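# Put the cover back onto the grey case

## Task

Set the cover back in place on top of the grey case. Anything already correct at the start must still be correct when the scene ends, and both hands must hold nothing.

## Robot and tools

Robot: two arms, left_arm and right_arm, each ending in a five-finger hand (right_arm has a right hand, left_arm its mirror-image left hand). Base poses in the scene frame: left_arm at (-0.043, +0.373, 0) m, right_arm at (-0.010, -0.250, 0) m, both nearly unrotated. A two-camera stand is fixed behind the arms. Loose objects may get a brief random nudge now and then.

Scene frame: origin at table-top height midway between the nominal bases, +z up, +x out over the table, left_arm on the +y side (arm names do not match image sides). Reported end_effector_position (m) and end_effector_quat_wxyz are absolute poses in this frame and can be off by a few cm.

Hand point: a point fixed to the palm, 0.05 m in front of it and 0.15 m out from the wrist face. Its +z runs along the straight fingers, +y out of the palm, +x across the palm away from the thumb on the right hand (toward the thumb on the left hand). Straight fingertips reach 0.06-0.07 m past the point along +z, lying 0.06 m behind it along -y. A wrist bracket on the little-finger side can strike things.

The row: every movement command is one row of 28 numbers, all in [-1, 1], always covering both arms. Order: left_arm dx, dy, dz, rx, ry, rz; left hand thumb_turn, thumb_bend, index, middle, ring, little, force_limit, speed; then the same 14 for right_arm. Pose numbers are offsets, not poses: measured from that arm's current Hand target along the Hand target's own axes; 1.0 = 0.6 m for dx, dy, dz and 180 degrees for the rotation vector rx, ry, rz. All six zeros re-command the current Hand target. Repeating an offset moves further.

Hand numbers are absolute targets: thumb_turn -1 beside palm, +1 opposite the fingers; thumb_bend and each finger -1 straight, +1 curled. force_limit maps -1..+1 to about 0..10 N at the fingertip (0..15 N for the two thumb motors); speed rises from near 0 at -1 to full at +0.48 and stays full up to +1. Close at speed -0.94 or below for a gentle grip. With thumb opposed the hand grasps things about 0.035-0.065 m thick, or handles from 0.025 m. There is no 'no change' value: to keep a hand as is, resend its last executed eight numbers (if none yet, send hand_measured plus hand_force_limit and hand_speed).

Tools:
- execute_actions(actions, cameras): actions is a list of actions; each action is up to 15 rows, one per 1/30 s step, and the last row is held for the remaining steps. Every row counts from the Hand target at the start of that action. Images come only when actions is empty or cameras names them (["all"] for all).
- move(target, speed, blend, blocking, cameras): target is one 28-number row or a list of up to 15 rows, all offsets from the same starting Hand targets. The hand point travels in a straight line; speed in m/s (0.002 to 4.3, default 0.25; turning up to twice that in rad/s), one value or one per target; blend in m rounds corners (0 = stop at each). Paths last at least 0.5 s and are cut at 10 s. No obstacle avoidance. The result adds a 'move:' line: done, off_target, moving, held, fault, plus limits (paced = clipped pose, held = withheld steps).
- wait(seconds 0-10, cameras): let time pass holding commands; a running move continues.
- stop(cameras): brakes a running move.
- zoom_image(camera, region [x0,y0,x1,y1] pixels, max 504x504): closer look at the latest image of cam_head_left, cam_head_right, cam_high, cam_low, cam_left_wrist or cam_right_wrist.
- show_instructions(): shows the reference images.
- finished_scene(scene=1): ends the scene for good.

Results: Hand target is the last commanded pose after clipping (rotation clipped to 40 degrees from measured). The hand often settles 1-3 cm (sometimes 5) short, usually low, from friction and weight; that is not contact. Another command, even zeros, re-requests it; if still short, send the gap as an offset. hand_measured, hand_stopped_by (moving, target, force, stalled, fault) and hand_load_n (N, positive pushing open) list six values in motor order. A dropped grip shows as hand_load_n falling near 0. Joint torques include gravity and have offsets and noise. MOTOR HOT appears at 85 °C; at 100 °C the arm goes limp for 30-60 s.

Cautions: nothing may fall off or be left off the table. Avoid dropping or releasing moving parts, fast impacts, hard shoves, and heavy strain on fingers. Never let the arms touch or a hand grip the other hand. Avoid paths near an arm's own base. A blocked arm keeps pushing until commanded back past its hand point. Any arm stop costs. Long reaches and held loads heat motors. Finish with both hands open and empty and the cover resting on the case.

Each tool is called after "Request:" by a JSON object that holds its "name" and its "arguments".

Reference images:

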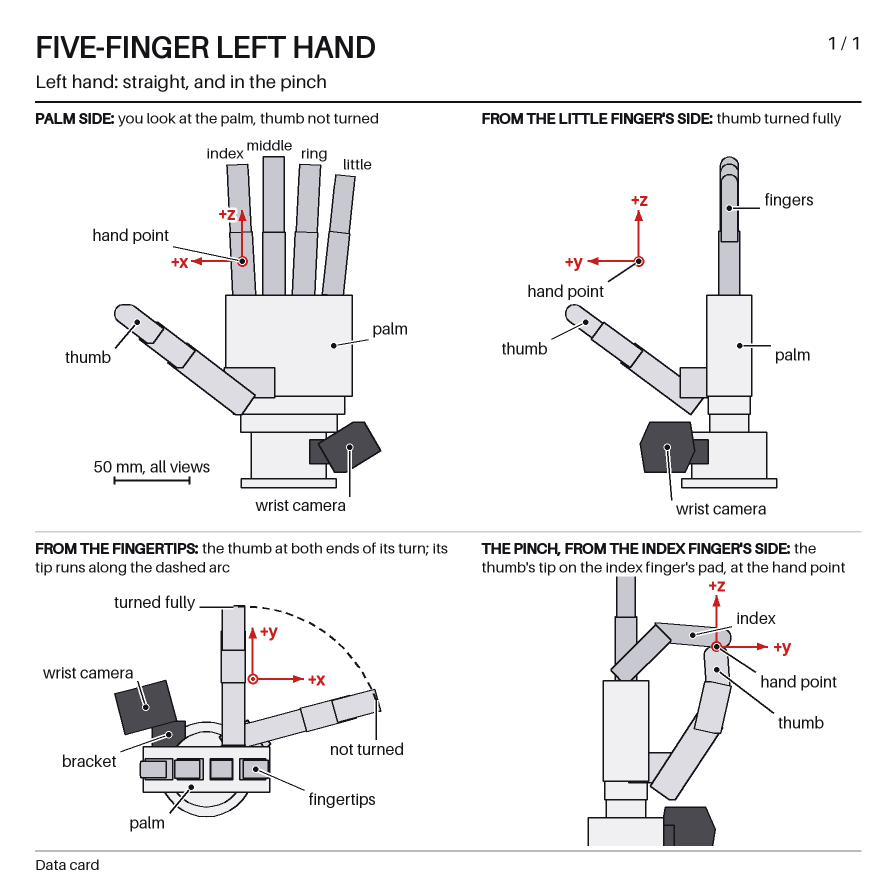

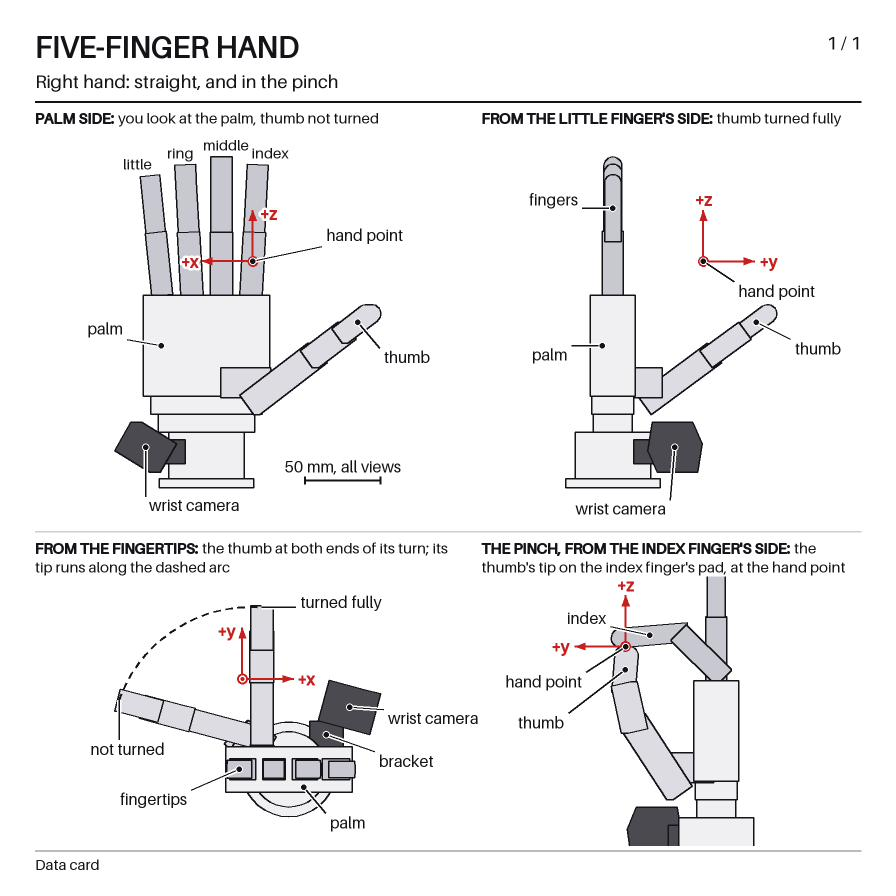

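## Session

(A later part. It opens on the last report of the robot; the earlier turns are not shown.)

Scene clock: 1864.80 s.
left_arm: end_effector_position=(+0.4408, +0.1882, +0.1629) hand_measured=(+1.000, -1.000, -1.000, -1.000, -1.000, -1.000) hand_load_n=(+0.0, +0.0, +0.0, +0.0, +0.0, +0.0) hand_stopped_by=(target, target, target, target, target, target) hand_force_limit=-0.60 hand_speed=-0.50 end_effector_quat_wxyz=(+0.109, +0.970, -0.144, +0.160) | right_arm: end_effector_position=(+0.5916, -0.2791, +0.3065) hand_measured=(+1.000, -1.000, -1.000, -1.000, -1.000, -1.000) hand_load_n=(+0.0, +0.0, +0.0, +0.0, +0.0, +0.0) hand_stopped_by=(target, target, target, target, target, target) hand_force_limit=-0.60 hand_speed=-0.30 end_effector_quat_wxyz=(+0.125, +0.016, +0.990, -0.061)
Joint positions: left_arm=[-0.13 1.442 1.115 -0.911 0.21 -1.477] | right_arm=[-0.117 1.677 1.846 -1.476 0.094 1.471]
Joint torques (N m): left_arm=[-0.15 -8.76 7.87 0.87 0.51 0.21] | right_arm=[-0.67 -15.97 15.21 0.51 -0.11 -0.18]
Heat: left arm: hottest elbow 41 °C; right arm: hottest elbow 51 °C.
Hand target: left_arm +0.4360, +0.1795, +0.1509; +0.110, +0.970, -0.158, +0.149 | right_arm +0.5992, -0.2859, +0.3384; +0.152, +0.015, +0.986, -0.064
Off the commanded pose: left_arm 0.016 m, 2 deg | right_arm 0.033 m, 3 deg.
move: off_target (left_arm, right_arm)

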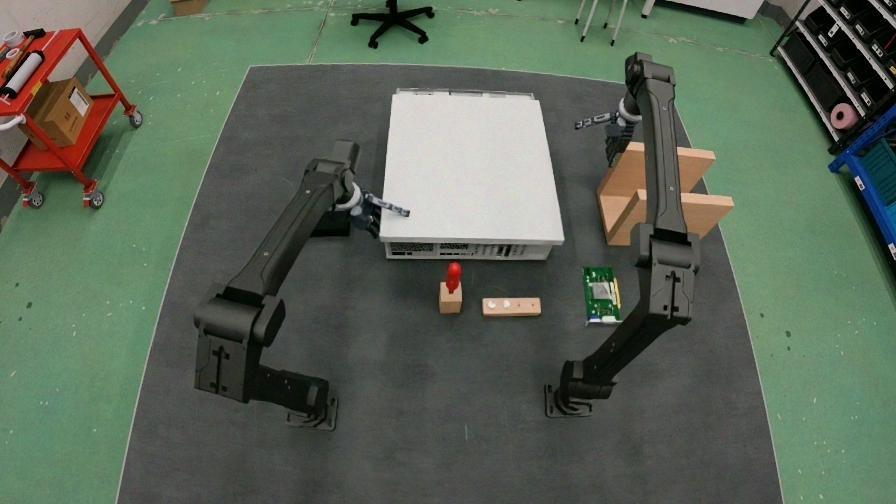

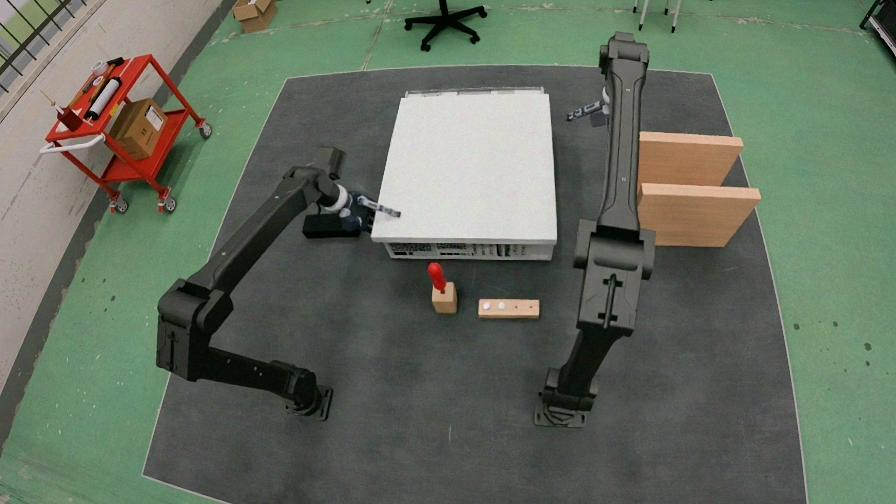

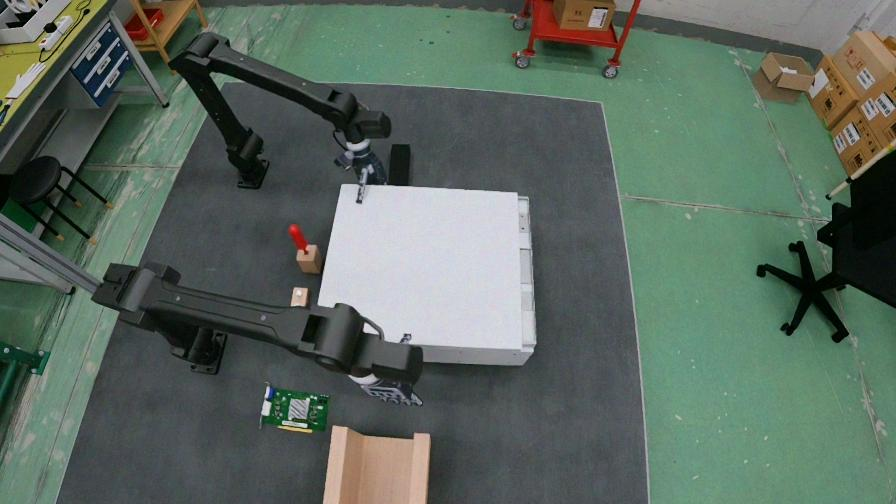

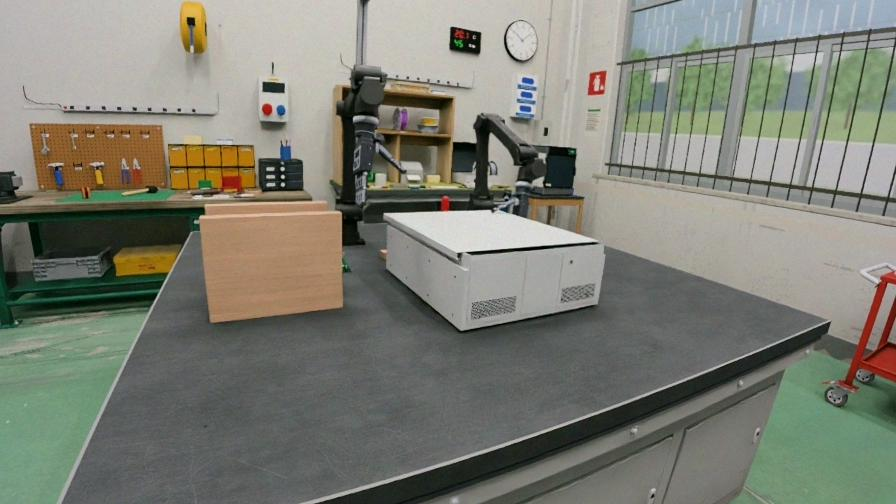

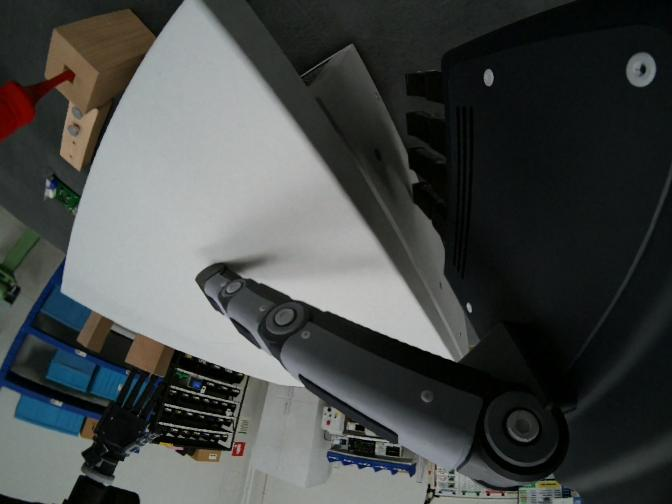

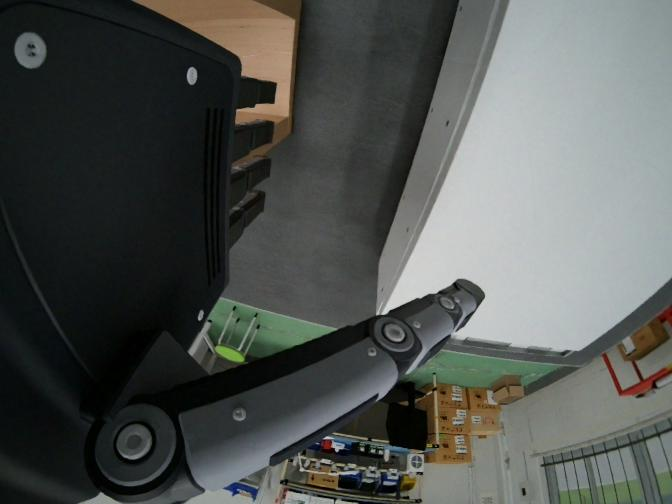

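Request:
{"name": "move", "arguments": {"target": [[0.0326,0.0166,-0.0932,0,0,0,1,-1,-1,-1,-1,-1,-0.6,-0.5, 0.2608,0.07,-0.2895,-0.03,0.012,-0.14,1,-1,-1,-1,-1,-1,-0.6,-0.3],[-0.0493,-0.0762,-0.3177,0,0,0,1,-1,-1,-1,-1,-1,-0.6,-0.5, 0.6385,0.3928,-0.3637,-0.1089,0.0443,-0.5046,1,-1,-1,-1,-1,-1,-0.6,-0.3]], "speed": [0.12,0.25], "blend": [0.02,0], "cameras": ["all"]}}

Request:
{"name": "zoom_image", "arguments": {"camera": "cam_low", "region": [370, 170, 630, 340]}}

Request:
{"name": "zoom_image", "arguments": {"camera": "cam_head_left", "region": [350, 70, 590, 280]}}

Request:
{"name": "zoom_image", "arguments": {"camera": "cam_high", "region": [280, 130, 560, 380]}}

Scene clock: 1906.30 s.
left_arm: end_effector_position=(+0.3651, +0.2759, +0.2831) hand_measured=(+1.000, -1.000, -1.000, -1.000, -1.000, -1.000) hand_load_n=(+0.0, +0.0, +0.0, +0.0, +0.0, +0.0) hand_stopped_by=(target, target, target, target, target, target) hand_force_limit=-0.60 hand_speed=-0.50 end_effector_quat_wxyz=(+0.115, +0.974, -0.154, +0.123) | right_arm: end_effector_position=(+0.1881, -0.0188, +0.4048) hand_measured=(+1.000, -1.000, -1.000, -1.000, -1.000, -1.000) hand_load_n=(+0.0, +0.0, +0.0, +0.0, +0.0, +0.0) hand_stopped_by=(target, target, target, target, target, target) hand_force_limit=-0.60 hand_speed=-0.30 end_effector_quat_wxyz=(-0.183, +0.686, -0.704, -0.001)
Joint positions: left_arm=[0.087 1.242 1.263 -1.392 0.276 -1.234] | right_arm=[0.63 1.036 1.501 -1.671 -0.055 0.663]
Joint torques (N m): left_arm=[1.85 -7.47 13 0.13 0.64 0.21] | right_arm=[2.61 -4.72 7.88 0.35 -0.23 -0.17]
Heat: left arm: hottest elbow 42 °C; right arm: hottest elbow 59 °C.
Hand target: left_arm +0.3760, +0.2797, +0.3111; +0.110, +0.970, -0.158, +0.149 | right_arm +0.1807, -0.0195, +0.4003; +0.000, +0.707, -0.707, +0.000
Off the commanded pose: left_arm 0.030 m, 3 deg | right_arm 0.009 m, 21 deg.
joint sent to its limit (right arm) — joint 4 (wrist pitch), lower limit. The joint targets are off in orientation, not in position.
move: off_target (left_arm, right_arm)

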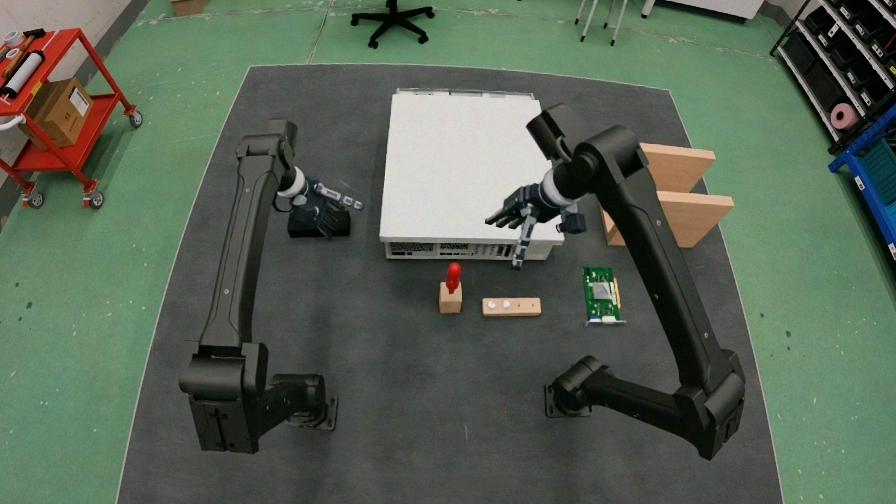

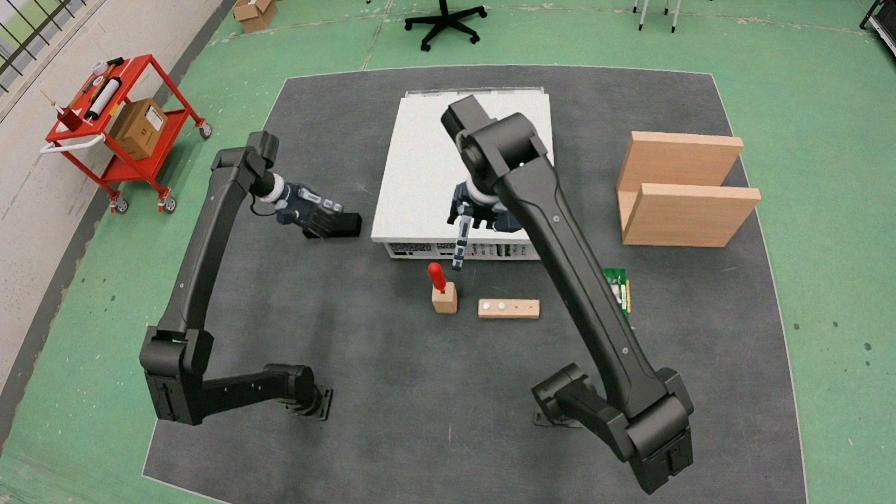

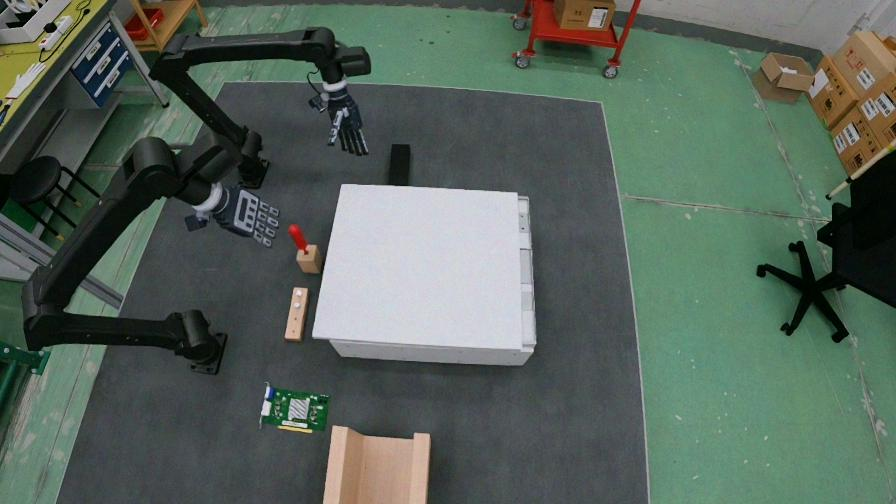

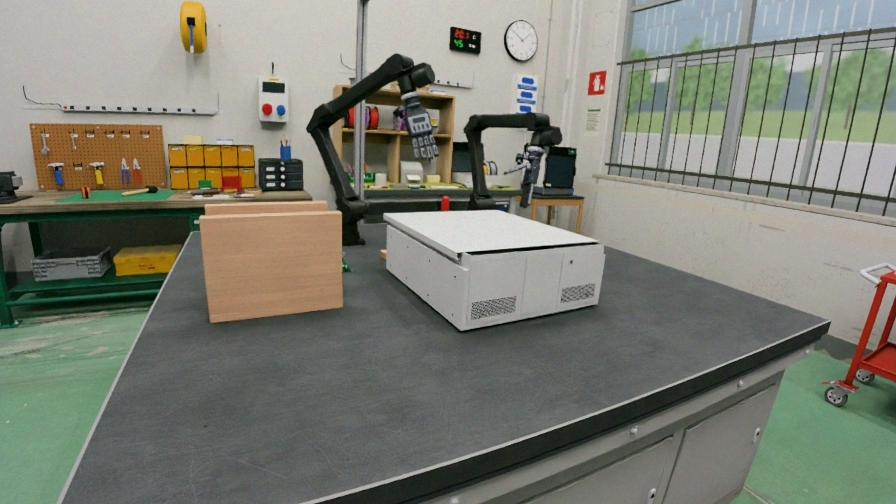

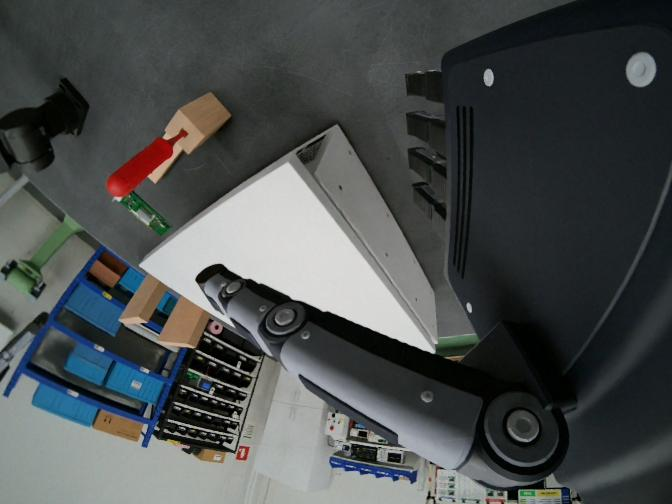

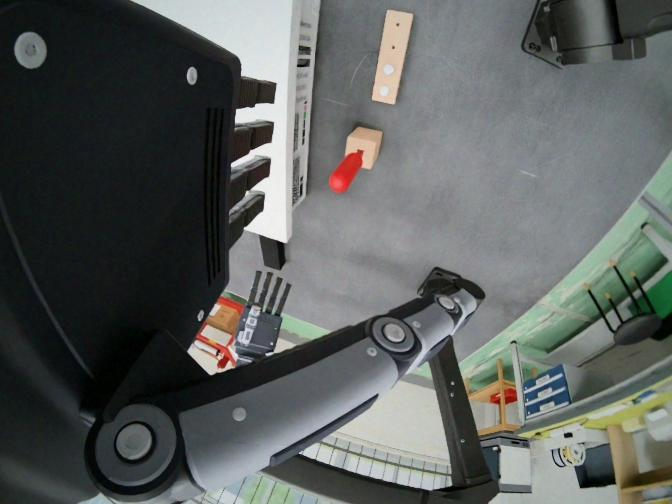

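Scaled by 1.938.

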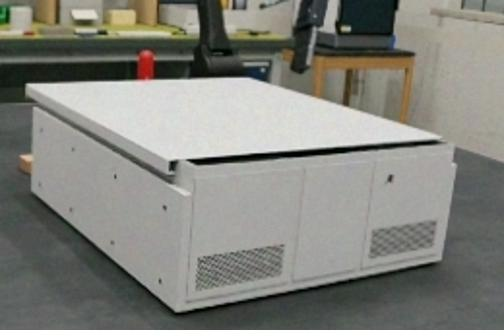

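Scaled by 2.100.

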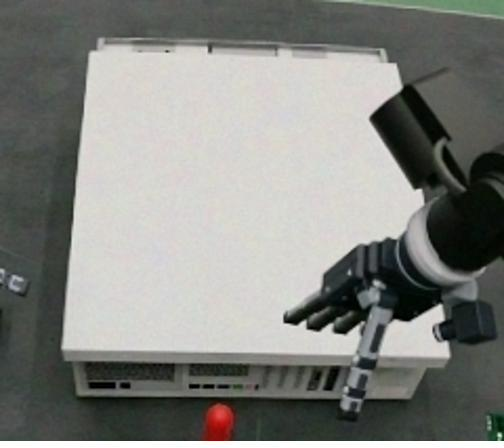

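Scaled by 1.800.

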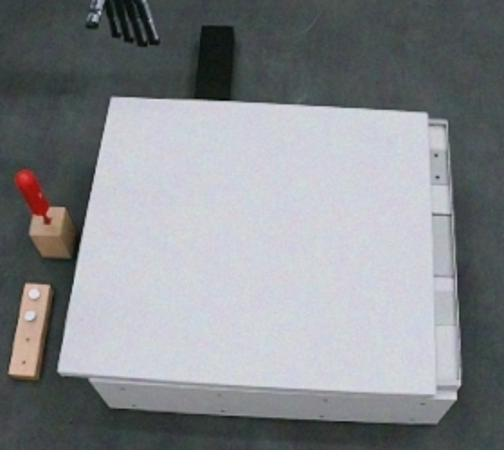

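Request:
{"name": "execute_actions", "arguments": {"actions": []}}

Scene clock: 1928.47 s.
left_arm: end_effector_position=(+0.3650, +0.2759, +0.2831) hand_measured=(+1.000, -1.000, -1.000, -1.000, -1.000, -1.000) hand_load_n=(+0.0, +0.0, +0.5, +0.0, +0.0, +0.0) hand_stopped_by=(target, target, target, target, target, target) hand_force_limit=-0.60 hand_speed=-0.50 end_effector_quat_wxyz=(+0.115, +0.974, -0.154, +0.123) | right_arm: end_effector_position=(+0.1881, -0.0188, +0.4048) hand_measured=(+1.000, -1.000, -1.000, -1.000, -1.000, -1.000) hand_load_n=(+0.0, +0.0, +0.0, +0.0, -0.5, +0.0) hand_stopped_by=(target, target, target, target, target, target) hand_force_limit=-0.60 hand_speed=-0.30 end_effector_quat_wxyz=(-0.183, +0.686, -0.704, -0.001)
Joint positions: left_arm=[0.087 1.242 1.263 -1.392 0.276 -1.233] | right_arm=[0.63 1.036 1.501 -1.671 -0.055 0.663]
Joint velocities: within noise
Joint torques (N m): left_arm=[1.85 -7.59 13.01 0.01 0.63 0.17] | right_arm=[2.14 -5.77 8.06 0.64 -0.1 -0.13]
Heat: left arm: hottest elbow 43 °C; right arm: hottest elbow 53 °C.
Hand target: left_arm +0.3760, +0.2797, +0.3111; +0.110, +0.970, -0.158, +0.149 | right_arm +0.1807, -0.0195, +0.4003; +0.000, +0.707, -0.707, +0.000
Off the commanded pose: left_arm 0.030 m, 3 deg | right_arm 0.009 m, 21 deg.

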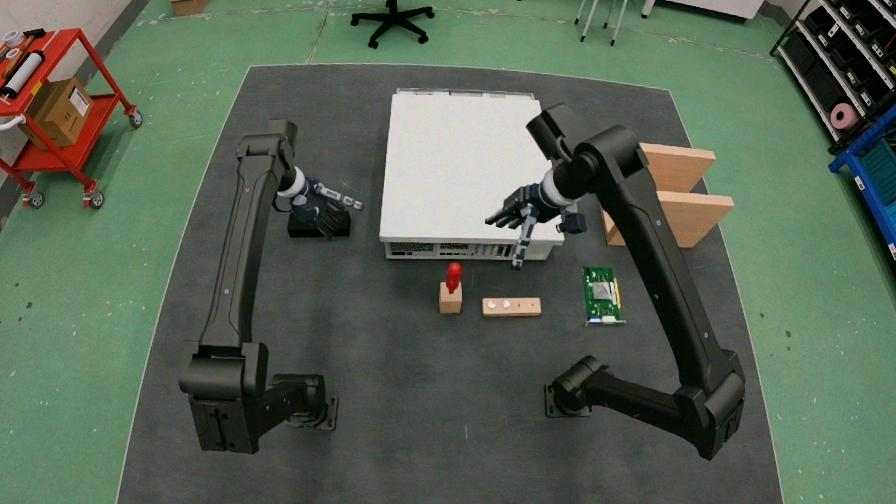

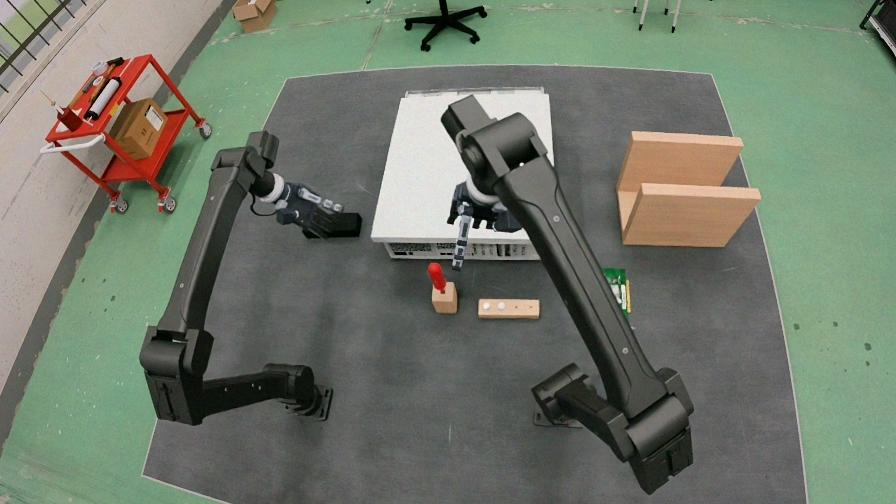

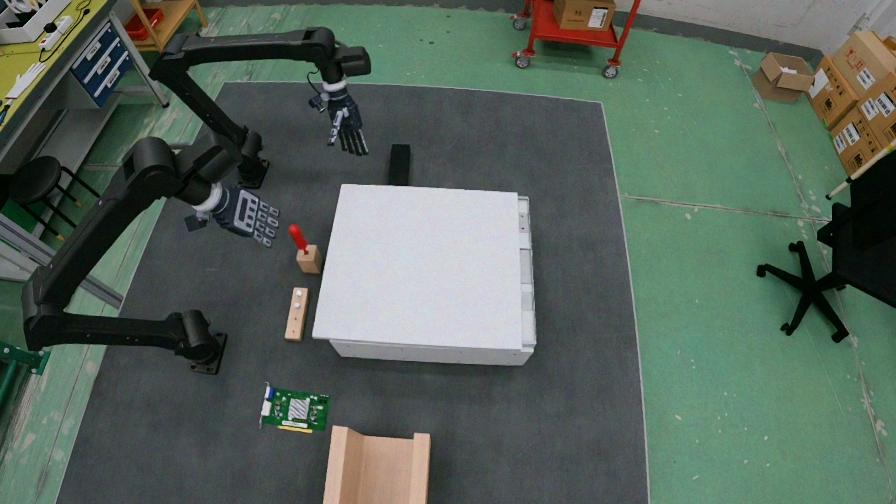

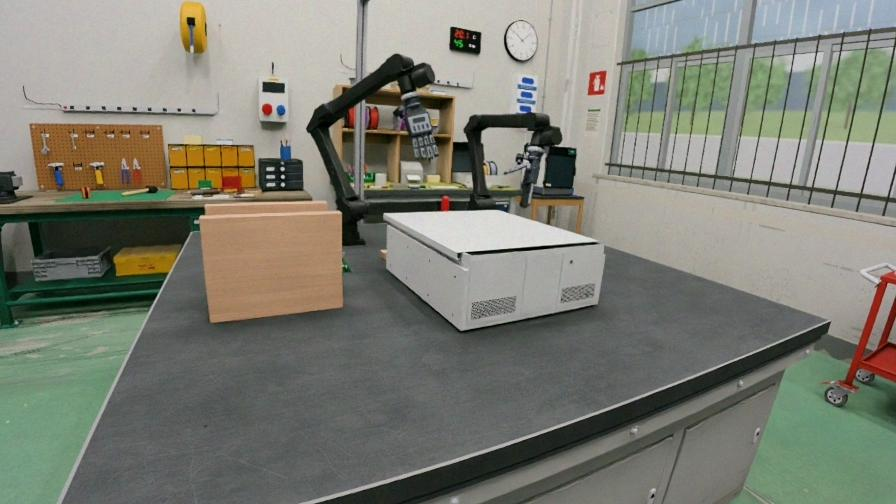

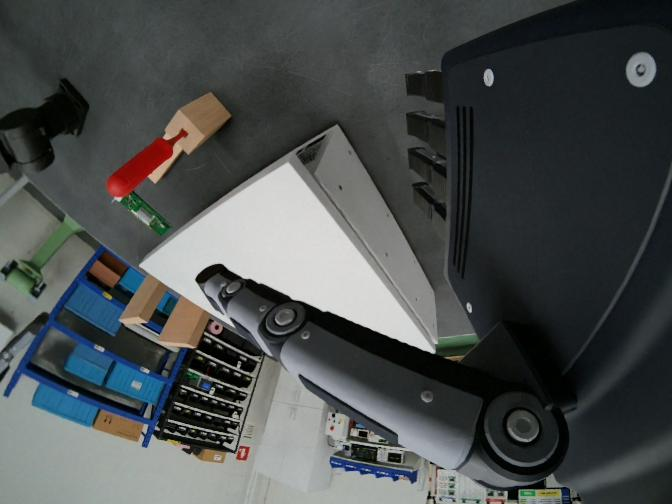

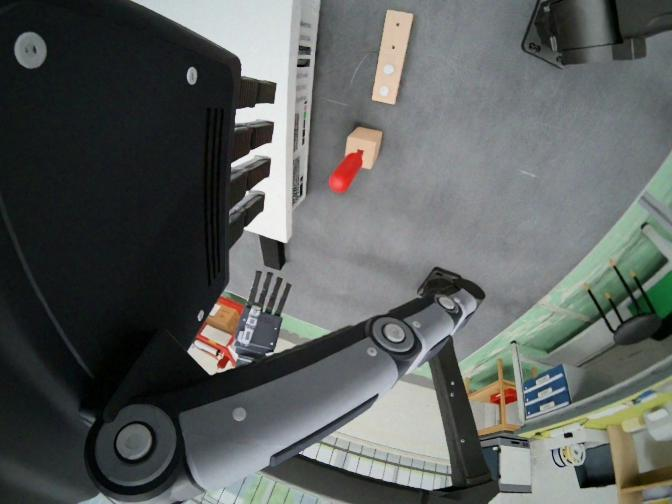

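Request:
{"name": "zoom_image", "arguments": {"camera": "cam_low", "region": [370, 190, 620, 340]}}

Request:
{"name": "zoom_image", "arguments": {"camera": "cam_high", "region": [270, 170, 560, 380]}}

Request:
{"name": "zoom_image", "arguments": {"camera": "cam_head_left", "region": [360, 80, 640, 340]}}

Scaled by 2.016.

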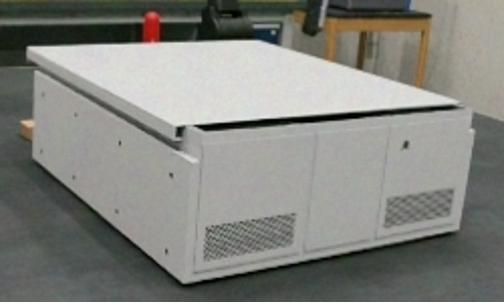

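Scaled by 1.738.

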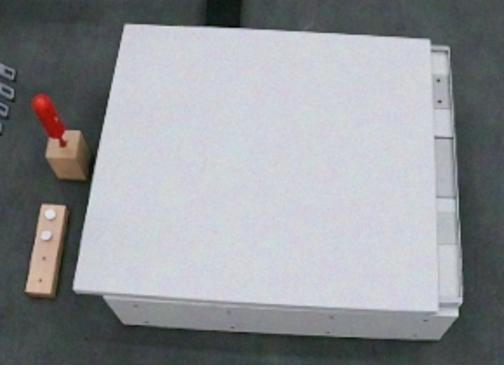

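Scaled by 1.800.

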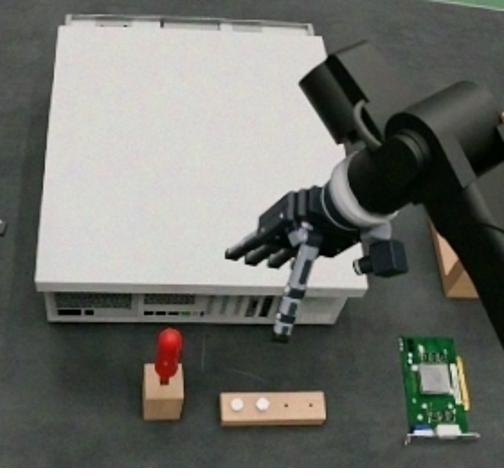

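Request:
{"name": "move", "arguments": {"target": [[0,0,0,0,0,0,1,-1,-1,-1,-1,-1,-0.6,-0.5,0,0.026,0.2,0,0,0,1,-1,-1,-1,-1,-1,-0.6,-0.3],[0,0,0,0,0,0,1,-1,-1,-1,-1,-1,-0.6,-0.5,0,0.03,0.39,0,0,0,1,-1,-1,-1,-1,-1,-0.6,-0.3]], "speed": 0.15, "blend": 0.03, "cameras": ["cam_head_left", "cam_low", "cam_high", "cam_right_wrist"]}}

Scene clock: 1959.37 s.
left_arm: end_effector_position=(+0.3650, +0.2759, +0.2831) hand_measured=(+1.000, -1.000, -1.000, -1.000, -1.000, -1.000) hand_load_n=(+0.0, +0.0, +0.0, +0.0, +0.0, +0.0) hand_stopped_by=(target, target, target, target, target, target) hand_force_limit=-0.60 hand_speed=-0.50 end_effector_quat_wxyz=(+0.115, +0.974, -0.154, +0.123) | right_arm: end_effector_position=(+0.1654, -0.0219, +0.1727) hand_measured=(+1.000, -1.000, -1.000, -1.000, -1.000, -1.000) hand_load_n=(+0.0, +0.0, +0.0, +0.0, +0.0, +0.0) hand_stopped_by=(target, target, target, target, target, target) hand_force_limit=-0.60 hand_speed=-0.30 end_effector_quat_wxyz=(-0.004, +0.707, -0.707, -0.001)
Joint positions: left_arm=[0.087 1.242 1.263 -1.392 0.276 -1.233] | right_arm=[0.702 1.149 0.984 -1.397 -0.002 0.697]
Joint torques (N m): left_arm=[1.96 -7.71 13.07 0.01 0.64 0.19] | right_arm=[2.84 -6.07 8.5 0.84 0.02 0.22]
Heat: left arm: hottest elbow 45 °C; right arm: hottest elbow 49 °C.
Hand target: left_arm +0.3760, +0.2797, +0.3111; +0.110, +0.970, -0.158, +0.149 | right_arm +0.1629, -0.0193, +0.1663; +0.000, +0.707, -0.707, +0.000
Off the commanded pose: left_arm 0.030 m, 3 deg | right_arm 0.007 m, 0 deg.
move: off_target (left_arm)
Images, in order (width x height): cam_head_left 896x504, cam_high 896x504, cam_low 896x504, cam_right_wrist 672x504.

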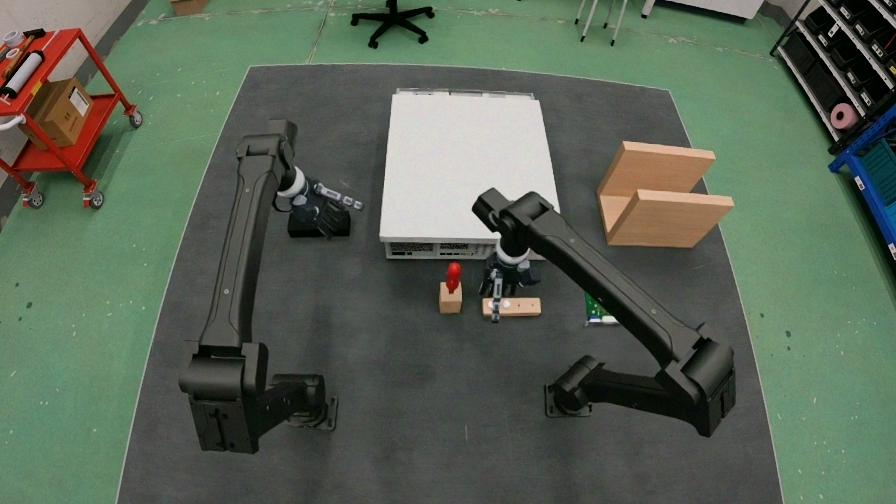

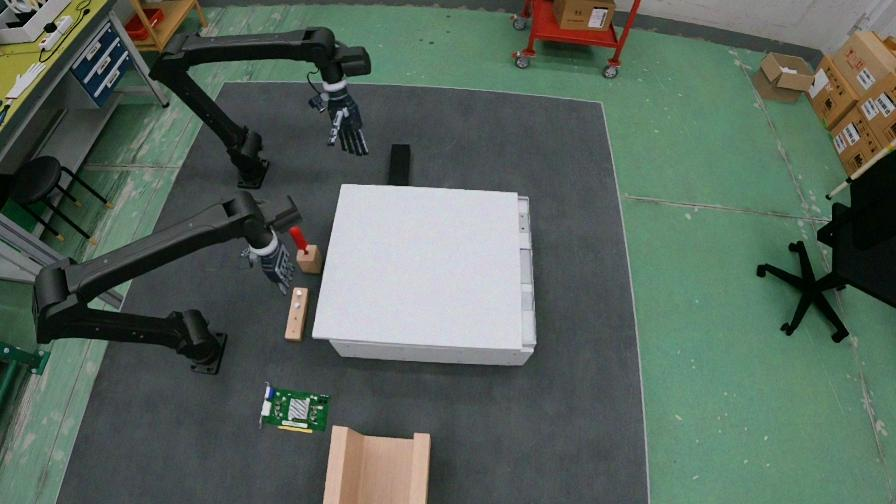

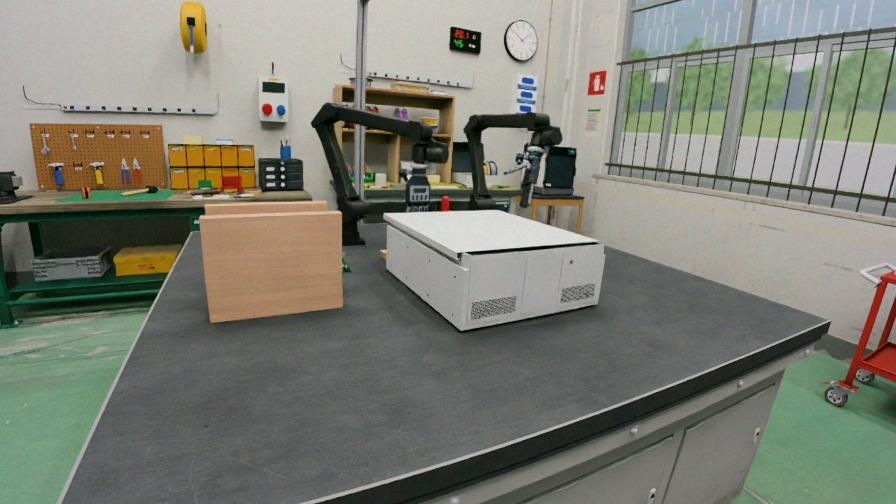

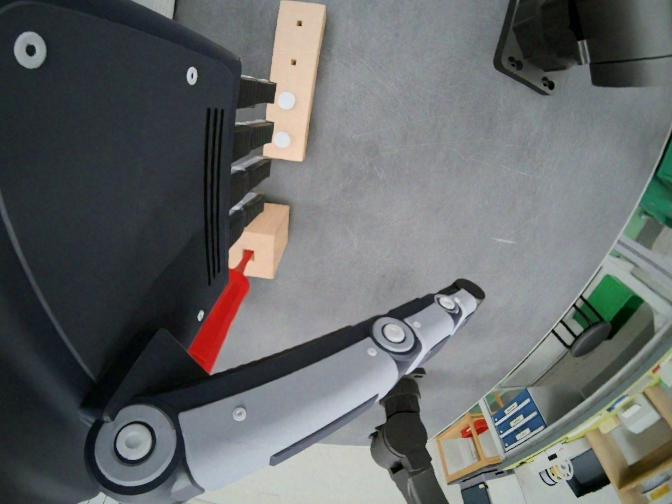

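Request:
{"name": "zoom_image", "arguments": {"camera": "cam_head_left", "region": [370, 200, 590, 340]}}

Request:
{"name": "zoom_image", "arguments": {"camera": "cam_high", "region": [220, 180, 400, 360]}}

Scaled by 2.291.

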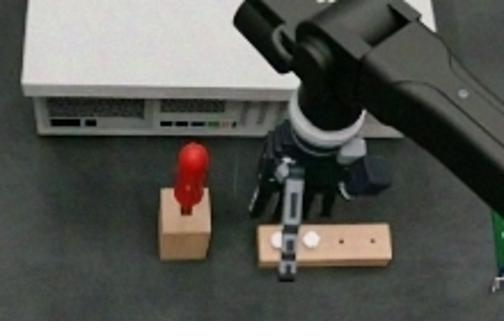

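Scaled by 2.800.

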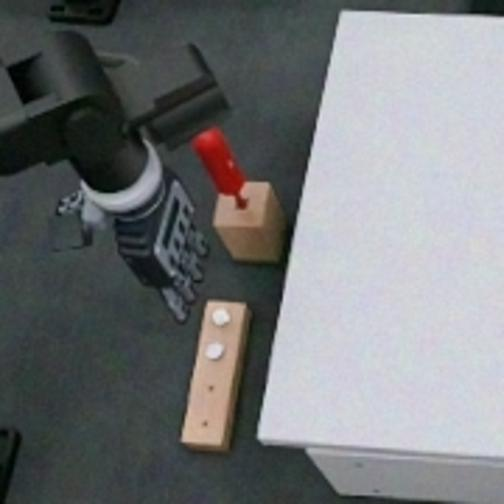

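Request:
{"name": "move", "arguments": {"target": [0,0,0,0,0,0,1,-1,-1,-1,-1,-1,-0.6,-0.5,0,-0.087,0.03,0,0,0,1,-1,-1,-1,-1,-1,-0.6,-0.3], "speed": 0.1, "cameras": ["cam_head_left", "cam_low", "cam_high", "cam_right_wrist"]}}

Request:
{"name": "zoom_image", "arguments": {"camera": "cam_head_left", "region": [370, 200, 590, 340]}}

Request:
{"name": "zoom_image", "arguments": {"camera": "cam_high", "region": [220, 180, 400, 360]}}

Scene clock: 1976.77 s.
left_arm: end_effector_position=(+0.3650, +0.2759, +0.2831) hand_measured=(+1.000, -1.000, -1.000, -1.000, -1.000, -1.000) hand_load_n=(-0.5, +0.0, +0.0, +0.0, +0.0, +0.0) hand_stopped_by=(target, target, target, target, target, target) hand_force_limit=-0.60 hand_speed=-0.50 end_effector_quat_wxyz=(+0.115, +0.974, -0.154, +0.123) | right_arm: end_effector_position=(+0.1976, -0.0269, +0.1373) hand_measured=(+1.000, -1.000, -1.000, -1.000, -1.000, -1.000) hand_load_n=(+0.0, +0.0, +0.5, +0.0, +0.0, +0.0) hand_stopped_by=(target, target, target, target, target, target) hand_force_limit=-0.60 hand_speed=-0.30 end_effector_quat_wxyz=(+0.021, +0.705, -0.708, -0.003)
Joint positions: left_arm=[0.087 1.242 1.263 -1.392 0.276 -1.233] | right_arm=[0.628 1.272 0.984 -1.326 0 0.629]
Joint torques (N m): left_arm=[1.96 -7.71 13.05 -0.02 0.62 0.2] | right_arm=[1.2 -7.88 12.26 0.43 -0.05 -0.14]
Heat: left arm: hottest elbow 46 °C; right arm: hottest elbow 48 °C.
Hand target: left_arm +0.3760, +0.2797, +0.3111; +0.110, +0.970, -0.158, +0.149 | right_arm +0.2152, -0.0194, +0.1484; +0.000, +0.707, -0.707, +0.000
Off the commanded pose: left_arm 0.030 m, 3 deg | right_arm 0.022 m, 3 deg.
move: off_target (left_arm, right_arm)
Images, in order (width x height): cam_head_left 896x504, cam_high 896x504, cam_low 896x504, cam_right_wrist 672x504.

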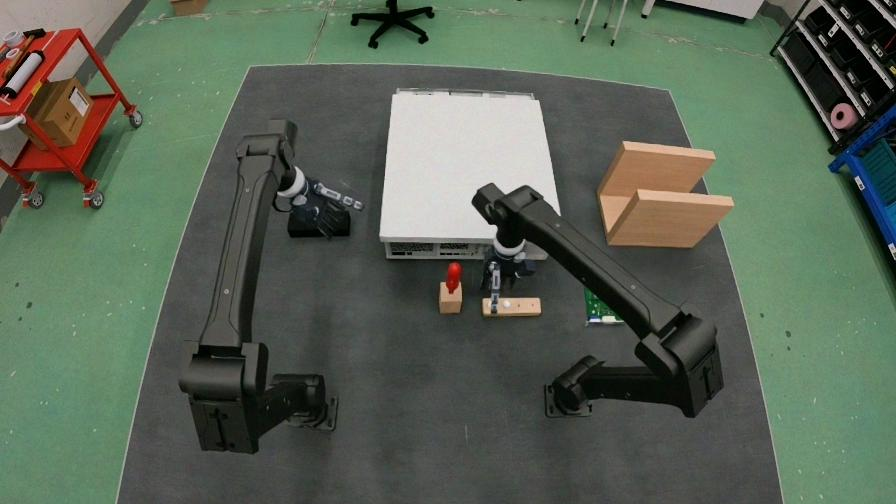

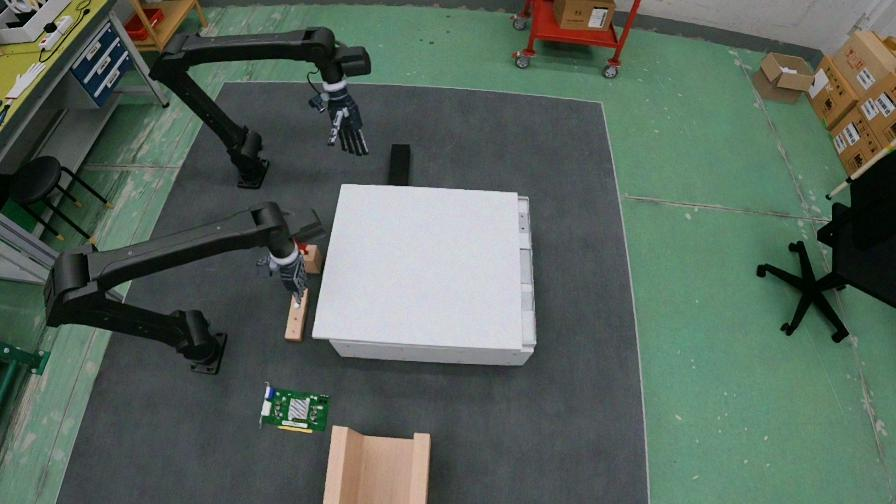

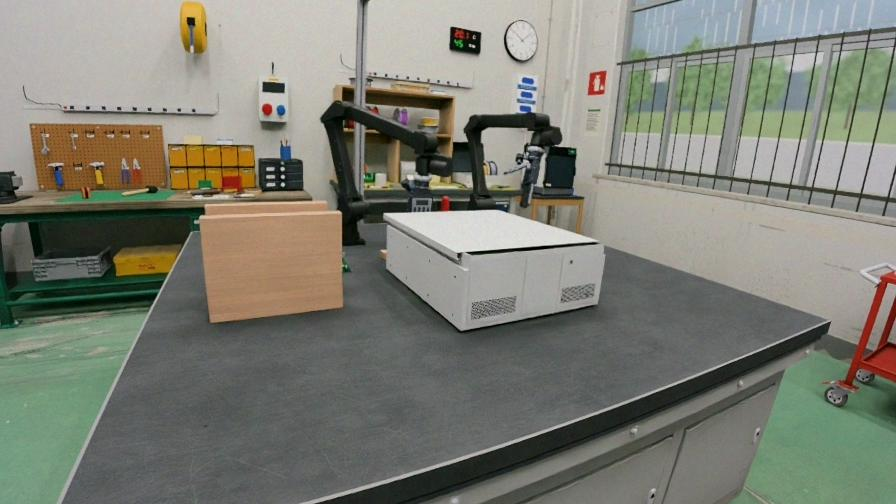

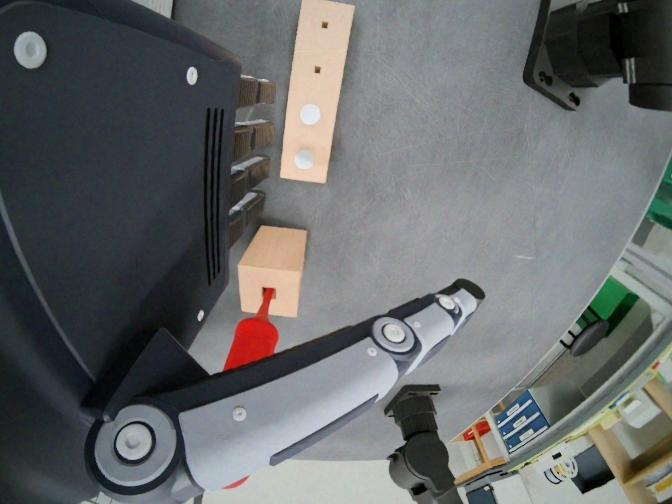

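Scaled by 2.291.

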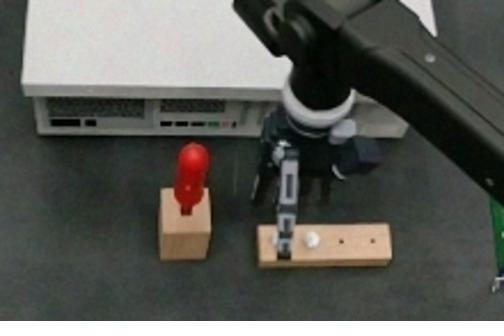

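Scaled by 2.800.

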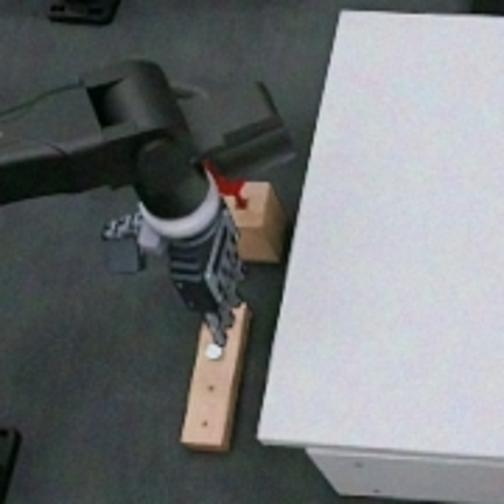

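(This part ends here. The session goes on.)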